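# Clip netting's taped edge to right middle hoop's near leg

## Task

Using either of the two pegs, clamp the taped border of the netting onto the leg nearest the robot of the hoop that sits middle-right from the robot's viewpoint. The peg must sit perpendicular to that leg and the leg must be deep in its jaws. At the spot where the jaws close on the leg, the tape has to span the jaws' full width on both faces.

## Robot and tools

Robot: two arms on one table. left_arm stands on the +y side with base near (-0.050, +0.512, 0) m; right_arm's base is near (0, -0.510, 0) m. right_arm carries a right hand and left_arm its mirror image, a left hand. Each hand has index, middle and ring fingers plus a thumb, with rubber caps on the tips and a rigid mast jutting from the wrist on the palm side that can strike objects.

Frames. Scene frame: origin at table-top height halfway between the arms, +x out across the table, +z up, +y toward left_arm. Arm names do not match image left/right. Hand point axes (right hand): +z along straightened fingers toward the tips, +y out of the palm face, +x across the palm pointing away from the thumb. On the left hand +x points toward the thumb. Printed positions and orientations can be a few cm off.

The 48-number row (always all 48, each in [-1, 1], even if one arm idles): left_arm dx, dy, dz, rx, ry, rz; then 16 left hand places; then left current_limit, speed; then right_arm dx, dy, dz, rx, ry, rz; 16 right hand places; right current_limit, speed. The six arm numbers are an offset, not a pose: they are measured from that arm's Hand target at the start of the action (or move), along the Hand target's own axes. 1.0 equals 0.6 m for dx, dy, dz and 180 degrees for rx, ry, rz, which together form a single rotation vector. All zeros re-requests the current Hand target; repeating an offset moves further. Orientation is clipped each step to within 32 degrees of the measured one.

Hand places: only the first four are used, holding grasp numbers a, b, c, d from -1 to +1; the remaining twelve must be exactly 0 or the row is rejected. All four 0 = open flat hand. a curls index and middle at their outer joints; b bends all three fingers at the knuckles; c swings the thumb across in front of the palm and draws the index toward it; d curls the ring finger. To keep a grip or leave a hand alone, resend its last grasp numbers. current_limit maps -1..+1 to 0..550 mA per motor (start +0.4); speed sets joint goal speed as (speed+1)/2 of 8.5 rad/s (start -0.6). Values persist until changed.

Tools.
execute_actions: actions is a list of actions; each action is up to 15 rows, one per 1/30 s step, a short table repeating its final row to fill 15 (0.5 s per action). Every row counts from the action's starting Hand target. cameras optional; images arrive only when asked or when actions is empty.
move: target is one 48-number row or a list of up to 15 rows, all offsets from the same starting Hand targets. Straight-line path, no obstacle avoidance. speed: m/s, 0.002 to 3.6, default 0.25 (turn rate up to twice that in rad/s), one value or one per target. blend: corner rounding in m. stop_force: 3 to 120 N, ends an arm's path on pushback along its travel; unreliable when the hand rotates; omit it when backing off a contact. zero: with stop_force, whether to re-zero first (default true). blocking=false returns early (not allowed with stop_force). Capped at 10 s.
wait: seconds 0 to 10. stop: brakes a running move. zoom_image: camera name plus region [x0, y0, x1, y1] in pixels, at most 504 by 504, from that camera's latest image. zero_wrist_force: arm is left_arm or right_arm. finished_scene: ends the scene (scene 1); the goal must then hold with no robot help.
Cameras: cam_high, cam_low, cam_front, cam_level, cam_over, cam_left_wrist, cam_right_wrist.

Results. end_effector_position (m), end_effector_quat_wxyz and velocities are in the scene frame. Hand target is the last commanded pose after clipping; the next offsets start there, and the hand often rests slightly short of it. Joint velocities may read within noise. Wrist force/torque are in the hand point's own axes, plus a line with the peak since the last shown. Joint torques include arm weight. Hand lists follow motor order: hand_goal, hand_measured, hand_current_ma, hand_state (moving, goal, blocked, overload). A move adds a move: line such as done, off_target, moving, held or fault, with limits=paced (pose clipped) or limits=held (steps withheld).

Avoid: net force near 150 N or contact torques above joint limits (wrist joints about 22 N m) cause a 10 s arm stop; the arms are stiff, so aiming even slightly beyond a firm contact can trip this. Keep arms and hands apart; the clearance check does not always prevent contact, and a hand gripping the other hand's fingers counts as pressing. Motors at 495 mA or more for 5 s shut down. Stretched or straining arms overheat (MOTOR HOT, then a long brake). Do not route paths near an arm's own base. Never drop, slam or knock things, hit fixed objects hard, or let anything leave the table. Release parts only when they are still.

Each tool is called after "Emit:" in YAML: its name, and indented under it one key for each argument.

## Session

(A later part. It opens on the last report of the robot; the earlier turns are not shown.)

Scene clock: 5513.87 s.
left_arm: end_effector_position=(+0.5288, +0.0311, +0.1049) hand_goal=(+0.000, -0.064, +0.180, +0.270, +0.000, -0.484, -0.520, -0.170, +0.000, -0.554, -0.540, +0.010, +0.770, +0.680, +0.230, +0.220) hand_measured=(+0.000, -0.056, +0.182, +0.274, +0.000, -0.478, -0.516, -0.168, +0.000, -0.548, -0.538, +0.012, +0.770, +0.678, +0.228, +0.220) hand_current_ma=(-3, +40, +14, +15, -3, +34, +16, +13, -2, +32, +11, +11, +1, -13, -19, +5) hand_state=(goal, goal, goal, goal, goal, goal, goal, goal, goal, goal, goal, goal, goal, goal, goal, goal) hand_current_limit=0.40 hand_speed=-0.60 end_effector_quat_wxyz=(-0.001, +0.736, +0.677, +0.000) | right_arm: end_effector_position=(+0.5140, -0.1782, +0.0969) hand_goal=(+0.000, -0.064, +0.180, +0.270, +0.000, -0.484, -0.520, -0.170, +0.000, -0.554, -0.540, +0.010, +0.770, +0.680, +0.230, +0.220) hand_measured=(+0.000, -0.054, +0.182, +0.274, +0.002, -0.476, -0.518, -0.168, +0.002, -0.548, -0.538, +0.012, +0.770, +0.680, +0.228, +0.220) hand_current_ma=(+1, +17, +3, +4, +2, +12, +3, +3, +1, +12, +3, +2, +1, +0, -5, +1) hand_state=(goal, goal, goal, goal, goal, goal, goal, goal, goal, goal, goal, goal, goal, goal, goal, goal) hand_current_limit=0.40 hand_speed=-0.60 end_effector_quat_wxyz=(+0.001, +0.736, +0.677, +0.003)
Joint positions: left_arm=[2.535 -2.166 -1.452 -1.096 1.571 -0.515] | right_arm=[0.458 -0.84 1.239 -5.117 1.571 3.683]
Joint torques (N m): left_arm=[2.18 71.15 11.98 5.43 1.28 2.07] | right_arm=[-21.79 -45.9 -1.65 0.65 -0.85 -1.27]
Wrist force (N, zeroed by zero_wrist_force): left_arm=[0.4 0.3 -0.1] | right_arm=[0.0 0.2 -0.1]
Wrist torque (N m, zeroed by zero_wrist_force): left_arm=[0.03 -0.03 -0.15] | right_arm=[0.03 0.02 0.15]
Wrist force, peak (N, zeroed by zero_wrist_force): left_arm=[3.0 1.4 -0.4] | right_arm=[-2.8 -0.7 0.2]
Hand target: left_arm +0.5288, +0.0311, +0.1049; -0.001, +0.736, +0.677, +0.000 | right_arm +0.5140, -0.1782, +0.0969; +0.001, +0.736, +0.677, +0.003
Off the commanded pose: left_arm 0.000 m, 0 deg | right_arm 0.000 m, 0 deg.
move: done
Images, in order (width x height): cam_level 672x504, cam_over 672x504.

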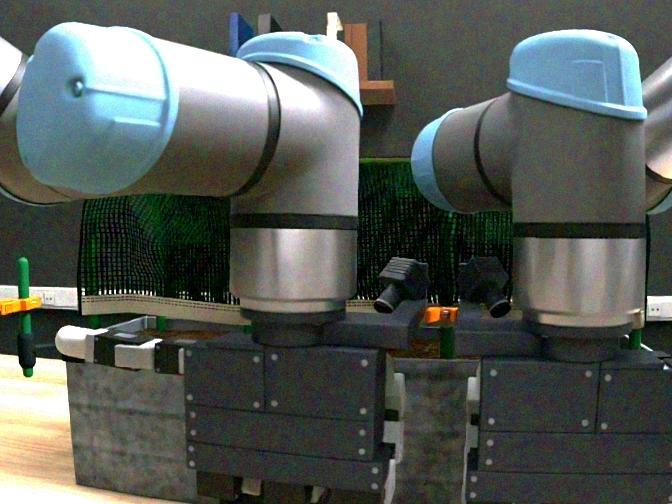

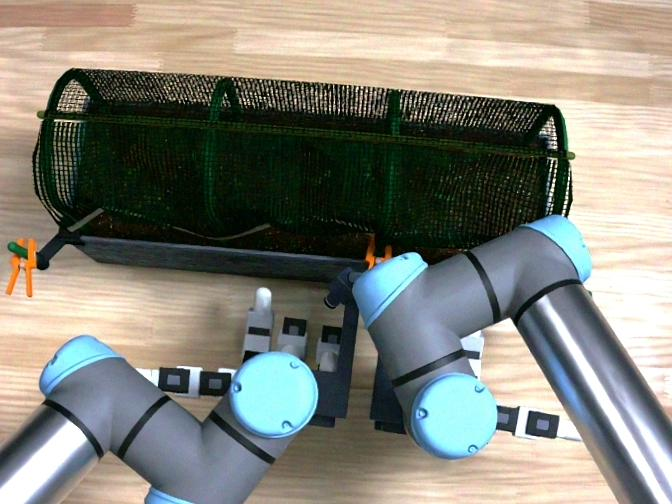

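Emit:
move:
  target: [0.012,-0.002,0,0,0,0,0.6,0.7,0,0.7,0,0,0,0,0,0,0,0,0,0,0,0,0.4,-0.6,-0.012,-0.002,0,0,0,0,0.6,0.7,0,0.7,0,0,0,0,0,0,0,0,0,0,0,0,0.4,-0.6]
  speed: 0.01

Emit:
move:
  target:
    - [0.025,-0.03,0,0,0,0,0.6,0.7,0,0.7,0,0,0,0,0,0,0,0,0,0,0,0,0.4,-0.6,-0.025,-0.03,0,0,0,0,0.6,0.7,0,0.7,0,0,0,0,0,0,0,0,0,0,0,0,0.4,-0.6]
    - [0.025,-0.13,0,0,0,0,0.6,0.7,0,0.7,0,0,0,0,0,0,0,0,0,0,0,0,0.4,-0.6,-0.025,-0.13,0,0,0,0,0.6,0.7,0,0.7,0,0,0,0,0,0,0,0,0,0,0,0,0.4,-0.6]
    - [0.15,-0.24,0,0,0,0,0.6,0.7,0,0.7,0,0,0,0,0,0,0,0,0,0,0,0,0.4,-0.6,-0.15,-0.24,0,0,0,0,0.6,0.7,0,0.7,0,0,0,0,0,0,0,0,0,0,0,0,0.4,-0.6]
  speed: [0.04, 0.06, 0.12]
  blend: [0.005, 0.02, 0]
  cameras: ["cam_level", "cam_over", "cam_front", "cam_high", "cam_low"]

Emit:
zoom_image:
  camera: "cam_over"
  region: [350, 222, 400, 272]

Emit:
zoom_image:
  camera: "cam_front"
  region: [376, 220, 416, 260]

Emit:
zoom_image:
  camera: "cam_level"
  region: [420, 292, 468, 340]

Emit:
zoom_image:
  camera: "cam_low"
  region: [300, 140, 360, 180]

Scene clock: 5531.67 s.
left_arm: end_effector_position=(+0.5282, +0.0385, +0.1049) hand_goal=(+0.000, -0.064, +0.180, +0.270, +0.000, -0.484, -0.520, -0.170, +0.000, -0.554, -0.540, +0.010, +0.770, +0.680, +0.230, +0.220) hand_measured=(+0.000, -0.056, +0.182, +0.274, +0.000, -0.478, -0.516, -0.168, +0.000, -0.548, -0.538, +0.012, +0.770, +0.678, +0.228, +0.220) hand_current_ma=(-3, +40, +14, +15, -3, +34, +16, +13, -2, +32, +11, +11, +1, -13, -19, +5) hand_state=(goal, goal, goal, goal, goal, goal, goal, goal, goal, goal, goal, goal, goal, goal, goal, goal) hand_current_limit=0.40 hand_speed=-0.60 end_effector_quat_wxyz=(-0.001, +0.736, +0.677, +0.000) | right_arm: end_effector_position=(+0.5122, -0.1854, +0.0968) hand_goal=(+0.000, -0.064, +0.180, +0.270, +0.000, -0.484, -0.520, -0.170, +0.000, -0.554, -0.540, +0.010, +0.770, +0.680, +0.230, +0.220) hand_measured=(+0.000, -0.054, +0.182, +0.274, +0.002, -0.476, -0.518, -0.168, +0.002, -0.548, -0.538, +0.012, +0.770, +0.680, +0.228, +0.220) hand_current_ma=(+1, +17, +3, +4, +2, +12, +3, +3, +1, +12, +3, +2, +1, +0, -5, +1) hand_state=(goal, goal, goal, goal, goal, goal, goal, goal, goal, goal, goal, goal, goal, goal, goal, goal) hand_current_limit=0.40 hand_speed=-0.60 end_effector_quat_wxyz=(+0.001, +0.736, +0.677, +0.003)
Joint positions: left_arm=[2.543 -2.154 -1.473 -1.087 1.571 -0.507] | right_arm=[0.448 -0.854 1.264 -5.128 1.571 3.673]
Joint torques (N m): left_arm=[1.39 59.35 26.16 4.45 1.23 1.05] | right_arm=[1.76 -46.26 -21.87 2.23 -0.65 0.13]
Wrist force (N, zeroed by zero_wrist_force): left_arm=[0.3 0.1 -0.2] | right_arm=[0.0 0.3 -0.1]
Wrist torque (N m, zeroed by zero_wrist_force): left_arm=[0.02 -0.03 -0.12] | right_arm=[0.05 0.01 0.17]
Wrist force, peak (N, zeroed by zero_wrist_force): left_arm=[0.9 0.2 -0.2] | right_arm=[-0.4 0.3 -0.3]
Hand target: left_arm +0.5282, +0.0384, +0.1049; -0.001, +0.736, +0.677, +0.000 | right_arm +0.5122, -0.1853, +0.0968; +0.001, +0.736, +0.677, +0.003
Off the commanded pose: left_arm 0.000 m, 0 deg | right_arm 0.000 m, 0 deg.
move: done

Scene clock: 5534.53 s.
left_arm: end_effector_position=(+0.3922, +0.1400, +0.1052) hand_goal=(+0.000, -0.064, +0.180, +0.270, +0.000, -0.484, -0.520, -0.170, +0.000, -0.554, -0.540, +0.010, +0.770, +0.680, +0.230, +0.220) hand_measured=(+0.000, -0.056, +0.182, +0.274, +0.000, -0.478, -0.516, -0.168, +0.000, -0.548, -0.538, +0.012, +0.770, +0.678, +0.228, +0.220) hand_current_ma=(-3, +40, +14, +15, -3, +34, +16, +13, -2, +32, +11, +11, +1, -13, -19, +5) hand_state=(goal, goal, goal, goal, goal, goal, goal, goal, goal, goal, goal, goal, goal, goal, goal, goal) hand_current_limit=0.40 hand_speed=-0.60 end_effector_quat_wxyz=(-0.001, +0.736, +0.677, +0.000) | right_arm: end_effector_position=(+0.3613, -0.2629, +0.0959) hand_goal=(+0.000, -0.064, +0.180, +0.270, +0.000, -0.484, -0.520, -0.170, +0.000, -0.554, -0.540, +0.010, +0.770, +0.680, +0.230, +0.220) hand_measured=(+0.000, -0.054, +0.182, +0.274, +0.002, -0.476, -0.518, -0.168, +0.002, -0.548, -0.538, +0.012, +0.770, +0.680, +0.226, +0.220) hand_current_ma=(+1, +17, +3, +4, +2, +12, +3, +3, +1, +12, +3, +2, +1, +0, -5, +1) hand_state=(goal, goal, goal, goal, goal, goal, goal, goal, goal, goal, goal, goal, goal, goal, goal, goal) hand_current_limit=0.40 hand_speed=-0.60 end_effector_quat_wxyz=(+0.001, +0.736, +0.677, +0.003)
Joint positions: left_arm=[2.56 -1.807 -1.995 -0.911 1.572 -0.49] | right_arm=[0.435 -1.204 1.841 -5.356 1.571 3.661]
Joint torques (N m): left_arm=[-5.49 14.41 17.76 0.06 -1.48 -1.48] | right_arm=[9.74 -24.49 -8.72 4.2 -0.23 0.83]
Wrist force (N, zeroed by zero_wrist_force): left_arm=[0.5 -0.2 -0.3] | right_arm=[0.1 0.0 0.0]
Wrist torque (N m, zeroed by zero_wrist_force): left_arm=[-0.02 -0.07 -0.08] | right_arm=[0.01 -0.01 0.17]
Wrist force, peak (N, zeroed by zero_wrist_force): left_arm=[1.4 0.8 -0.3] | right_arm=[-1.0 1.1 0.2]
Hand target: left_arm +0.3921, +0.1400, +0.1051; -0.001, +0.736, +0.677, +0.000 | right_arm +0.3612, -0.2629, +0.0959; +0.001, +0.736, +0.677, +0.003
Off the commanded pose: left_arm 0.000 m, 0 deg | right_arm 0.000 m, 0 deg.
move: done
Images, in order (width x height): cam_high 672x504, cam_low 672x504, cam_front 672x504, cam_level 672x504, cam_over 672x504.

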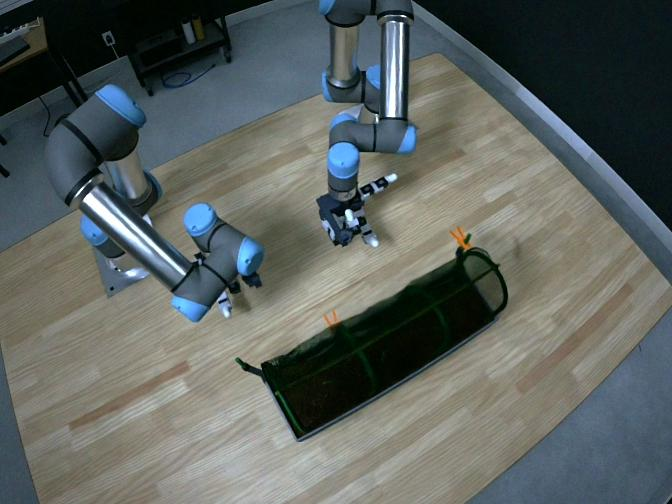

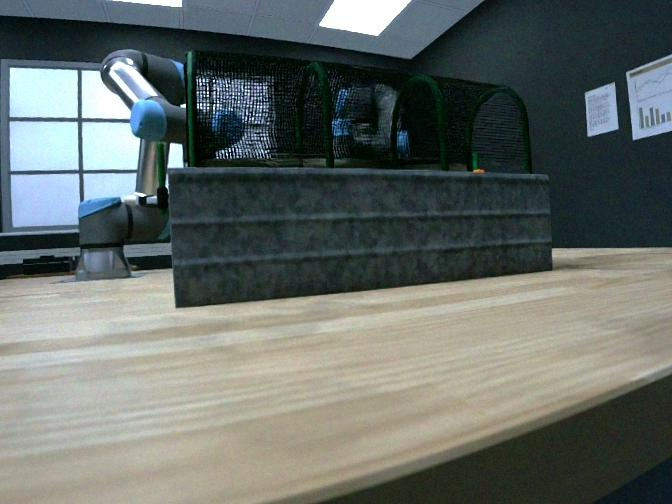

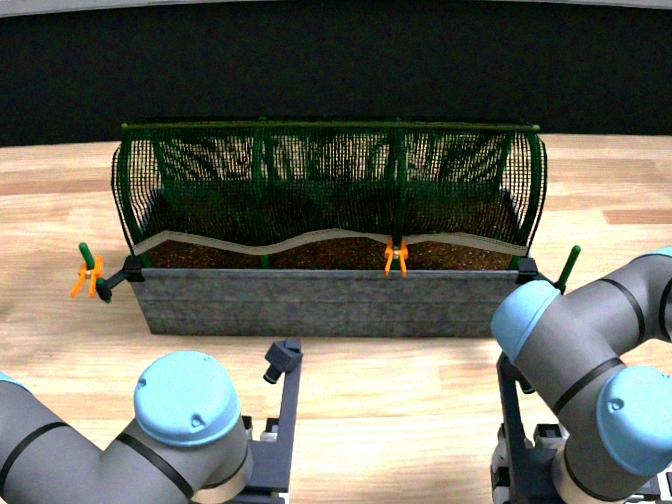

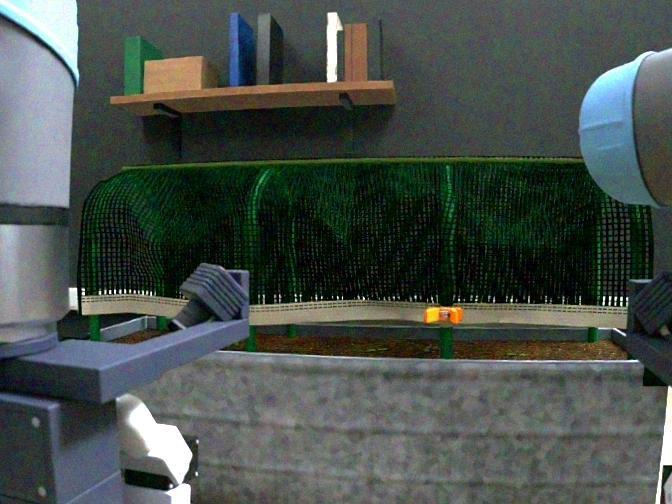

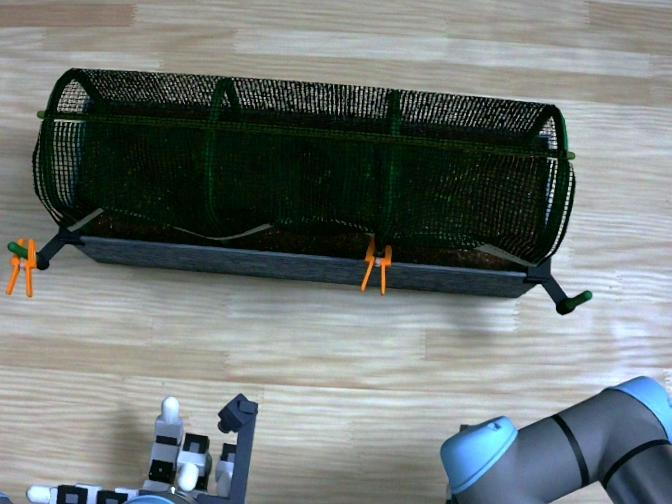

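Scaled by 10.080 from the camera's 672x504 image, which has a finer 960x720 frame.

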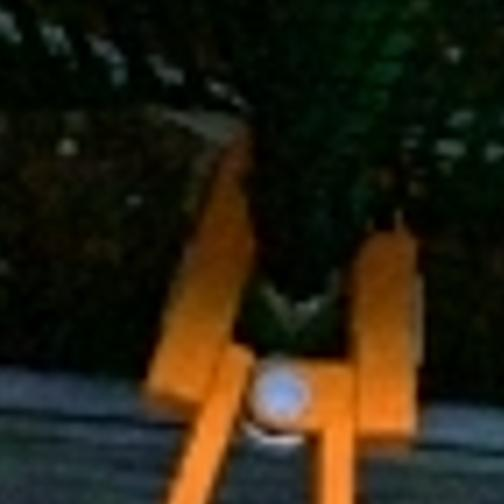

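Scaled by 12.600 from the camera's 672x504 image, which has a finer 960x720 frame.

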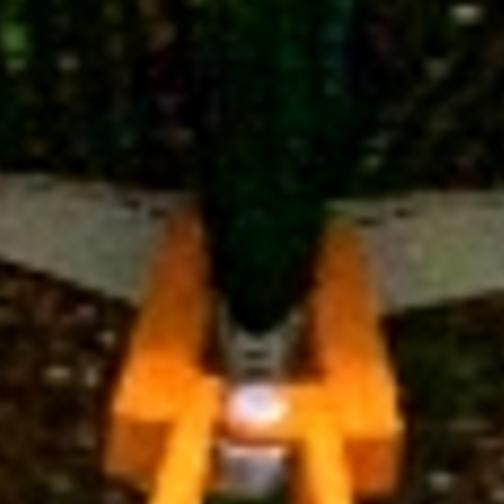

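Scaled by 10.500 from the camera's 672x504 image, which has a finer 960x720 frame.

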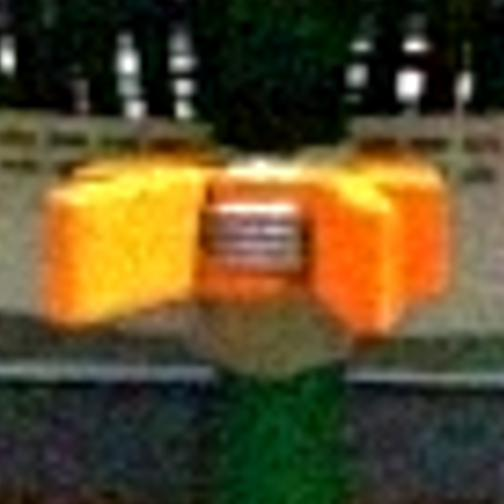

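Scaled by 8.400 from the camera's 672x504 image, which has a finer 960x720 frame.

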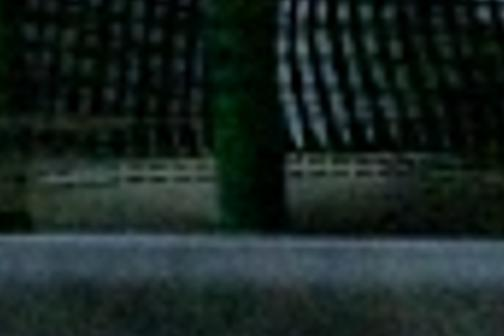

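Emit:
zoom_image:
  camera: "cam_level"
  region: [420, 302, 448, 330]

Emit:
zoom_image:
  camera: "cam_level"
  region: [440, 302, 468, 330]

Emit:
zoom_image:
  camera: "cam_front"
  region: [382, 236, 412, 278]

Scaled by 18.000 from the camera's 672x504 image, which has a finer 960x720 frame.

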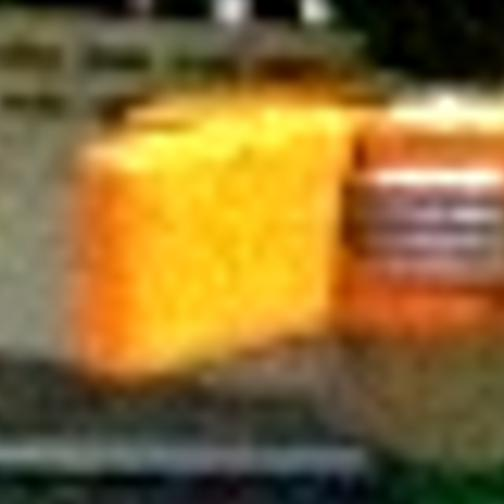

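Scaled by 18.000 from the camera's 672x504 image, which has a finer 960x720 frame.

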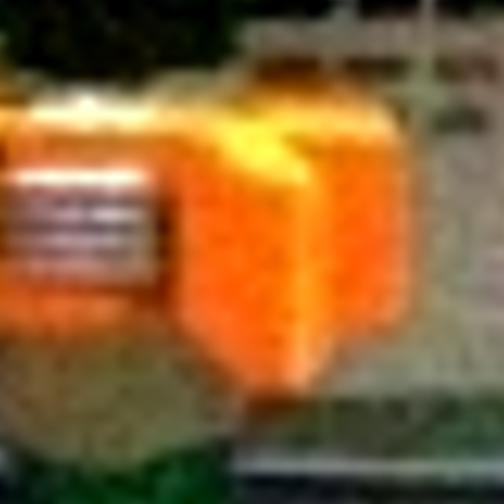

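Scaled by 12.000 from the camera's 672x504 image, which has a finer 960x720 frame.

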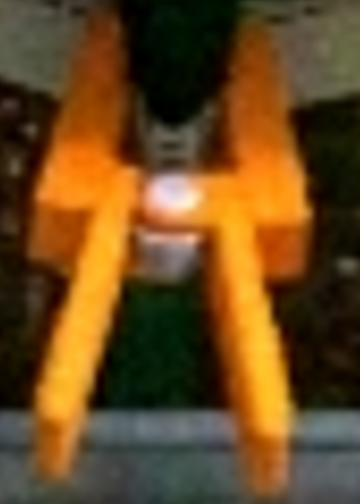

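Emit:
wait:
  seconds: 0.5
  cameras: ["cam_level"]

Emit:
zoom_image:
  camera: "cam_level"
  region: [420, 292, 468, 340]

Scene clock: 5585.03 s.
left_arm: end_effector_position=(+0.3921, +0.1400, +0.1051) hand_goal=(+0.000, -0.064, +0.180, +0.270, +0.000, -0.484, -0.520, -0.170, +0.000, -0.554, -0.540, +0.010, +0.770, +0.680, +0.230, +0.220) hand_measured=(+0.000, -0.056, +0.182, +0.274, +0.000, -0.478, -0.516, -0.168, +0.000, -0.548, -0.538, +0.012, +0.770, +0.678, +0.228, +0.220) hand_current_ma=(-3, +40, +14, +15, -3, +34, +16, +13, -2, +32, +11, +11, +1, -13, -19, +5) hand_state=(goal, goal, goal, goal, goal, goal, goal, goal, goal, goal, goal, goal, goal, goal, goal, goal) hand_current_limit=0.40 hand_speed=-0.60 end_effector_quat_wxyz=(-0.001, +0.736, +0.677, +0.000) | right_arm: end_effector_position=(+0.3612, -0.2629, +0.0959) hand_goal=(+0.000, -0.064, +0.180, +0.270, +0.000, -0.484, -0.520, -0.170, +0.000, -0.554, -0.540, +0.010, +0.770, +0.680, +0.230, +0.220) hand_measured=(+0.000, -0.054, +0.182, +0.274, +0.002, -0.476, -0.518, -0.168, +0.002, -0.548, -0.538, +0.012, +0.770, +0.680, +0.226, +0.220) hand_current_ma=(+1, +17, +3, +4, +2, +12, +3, +3, +1, +12, +3, +2, +1, +0, -5, +1) hand_state=(goal, goal, goal, goal, goal, goal, goal, goal, goal, goal, goal, goal, goal, goal, goal, goal) hand_current_limit=0.40 hand_speed=-0.60 end_effector_quat_wxyz=(+0.001, +0.736, +0.677, +0.003)
Joint positions: left_arm=[2.56 -1.808 -1.995 -0.911 1.571 -0.49] | right_arm=[0.436 -1.204 1.841 -5.356 1.571 3.661]
Joint torques (N m): left_arm=[-4.02 13.44 9.06 0.16 -1.46 -1.38] | right_arm=[10.7 -19.1 -2.72 2.3 1.19 -1.27]
Wrist force (N, zeroed by zero_wrist_force): left_arm=[0.1 -0.3 -0.2] | right_arm=[0.1 0.1 -0.2]
Wrist torque (N m, zeroed by zero_wrist_force): left_arm=[-0.03 -0.01 -0.11] | right_arm=[0.04 -0.01 0.17]
Wrist force, peak (N, zeroed by zero_wrist_force): left_arm=[0.7 0.1 -0.2] | right_arm=[0.3 0.1 -0.3]
Hand target: left_arm +0.3921, +0.1400, +0.1051; -0.001, +0.736, +0.677, +0.000 | right_arm +0.3612, -0.2629, +0.0959; +0.001, +0.736, +0.677, +0.003
Off the commanded pose: left_arm 0.000 m, 0 deg | right_arm 0.000 m, 0 deg.
wait: 0.50 s; at rest from the start
Images, in order (width x height): cam_level 672x504.

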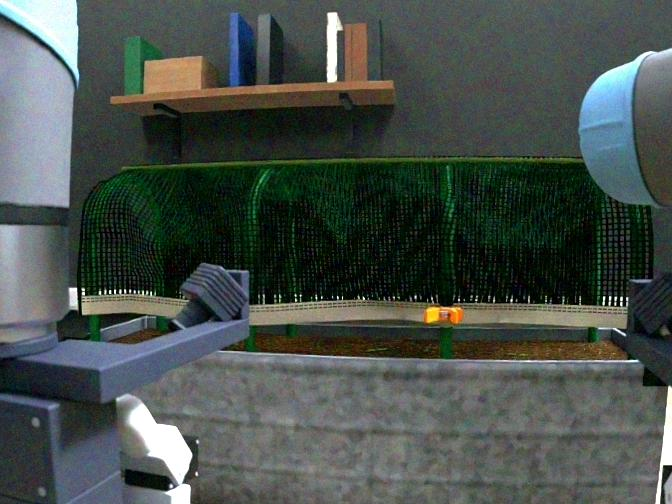

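Scaled by 10.500 from the camera's 672x504 image, which has a finer 960x720 frame.

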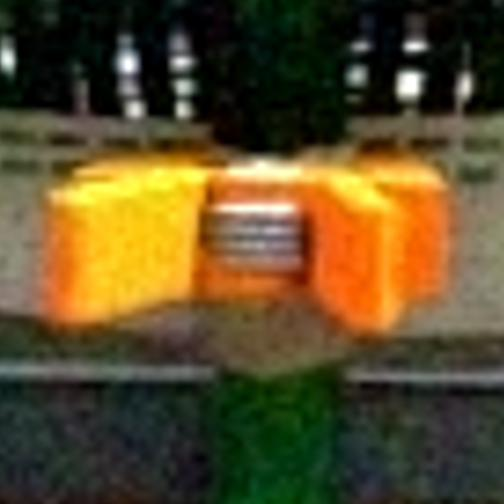

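Emit:
finished_scene:

The scene is finished: the task was done.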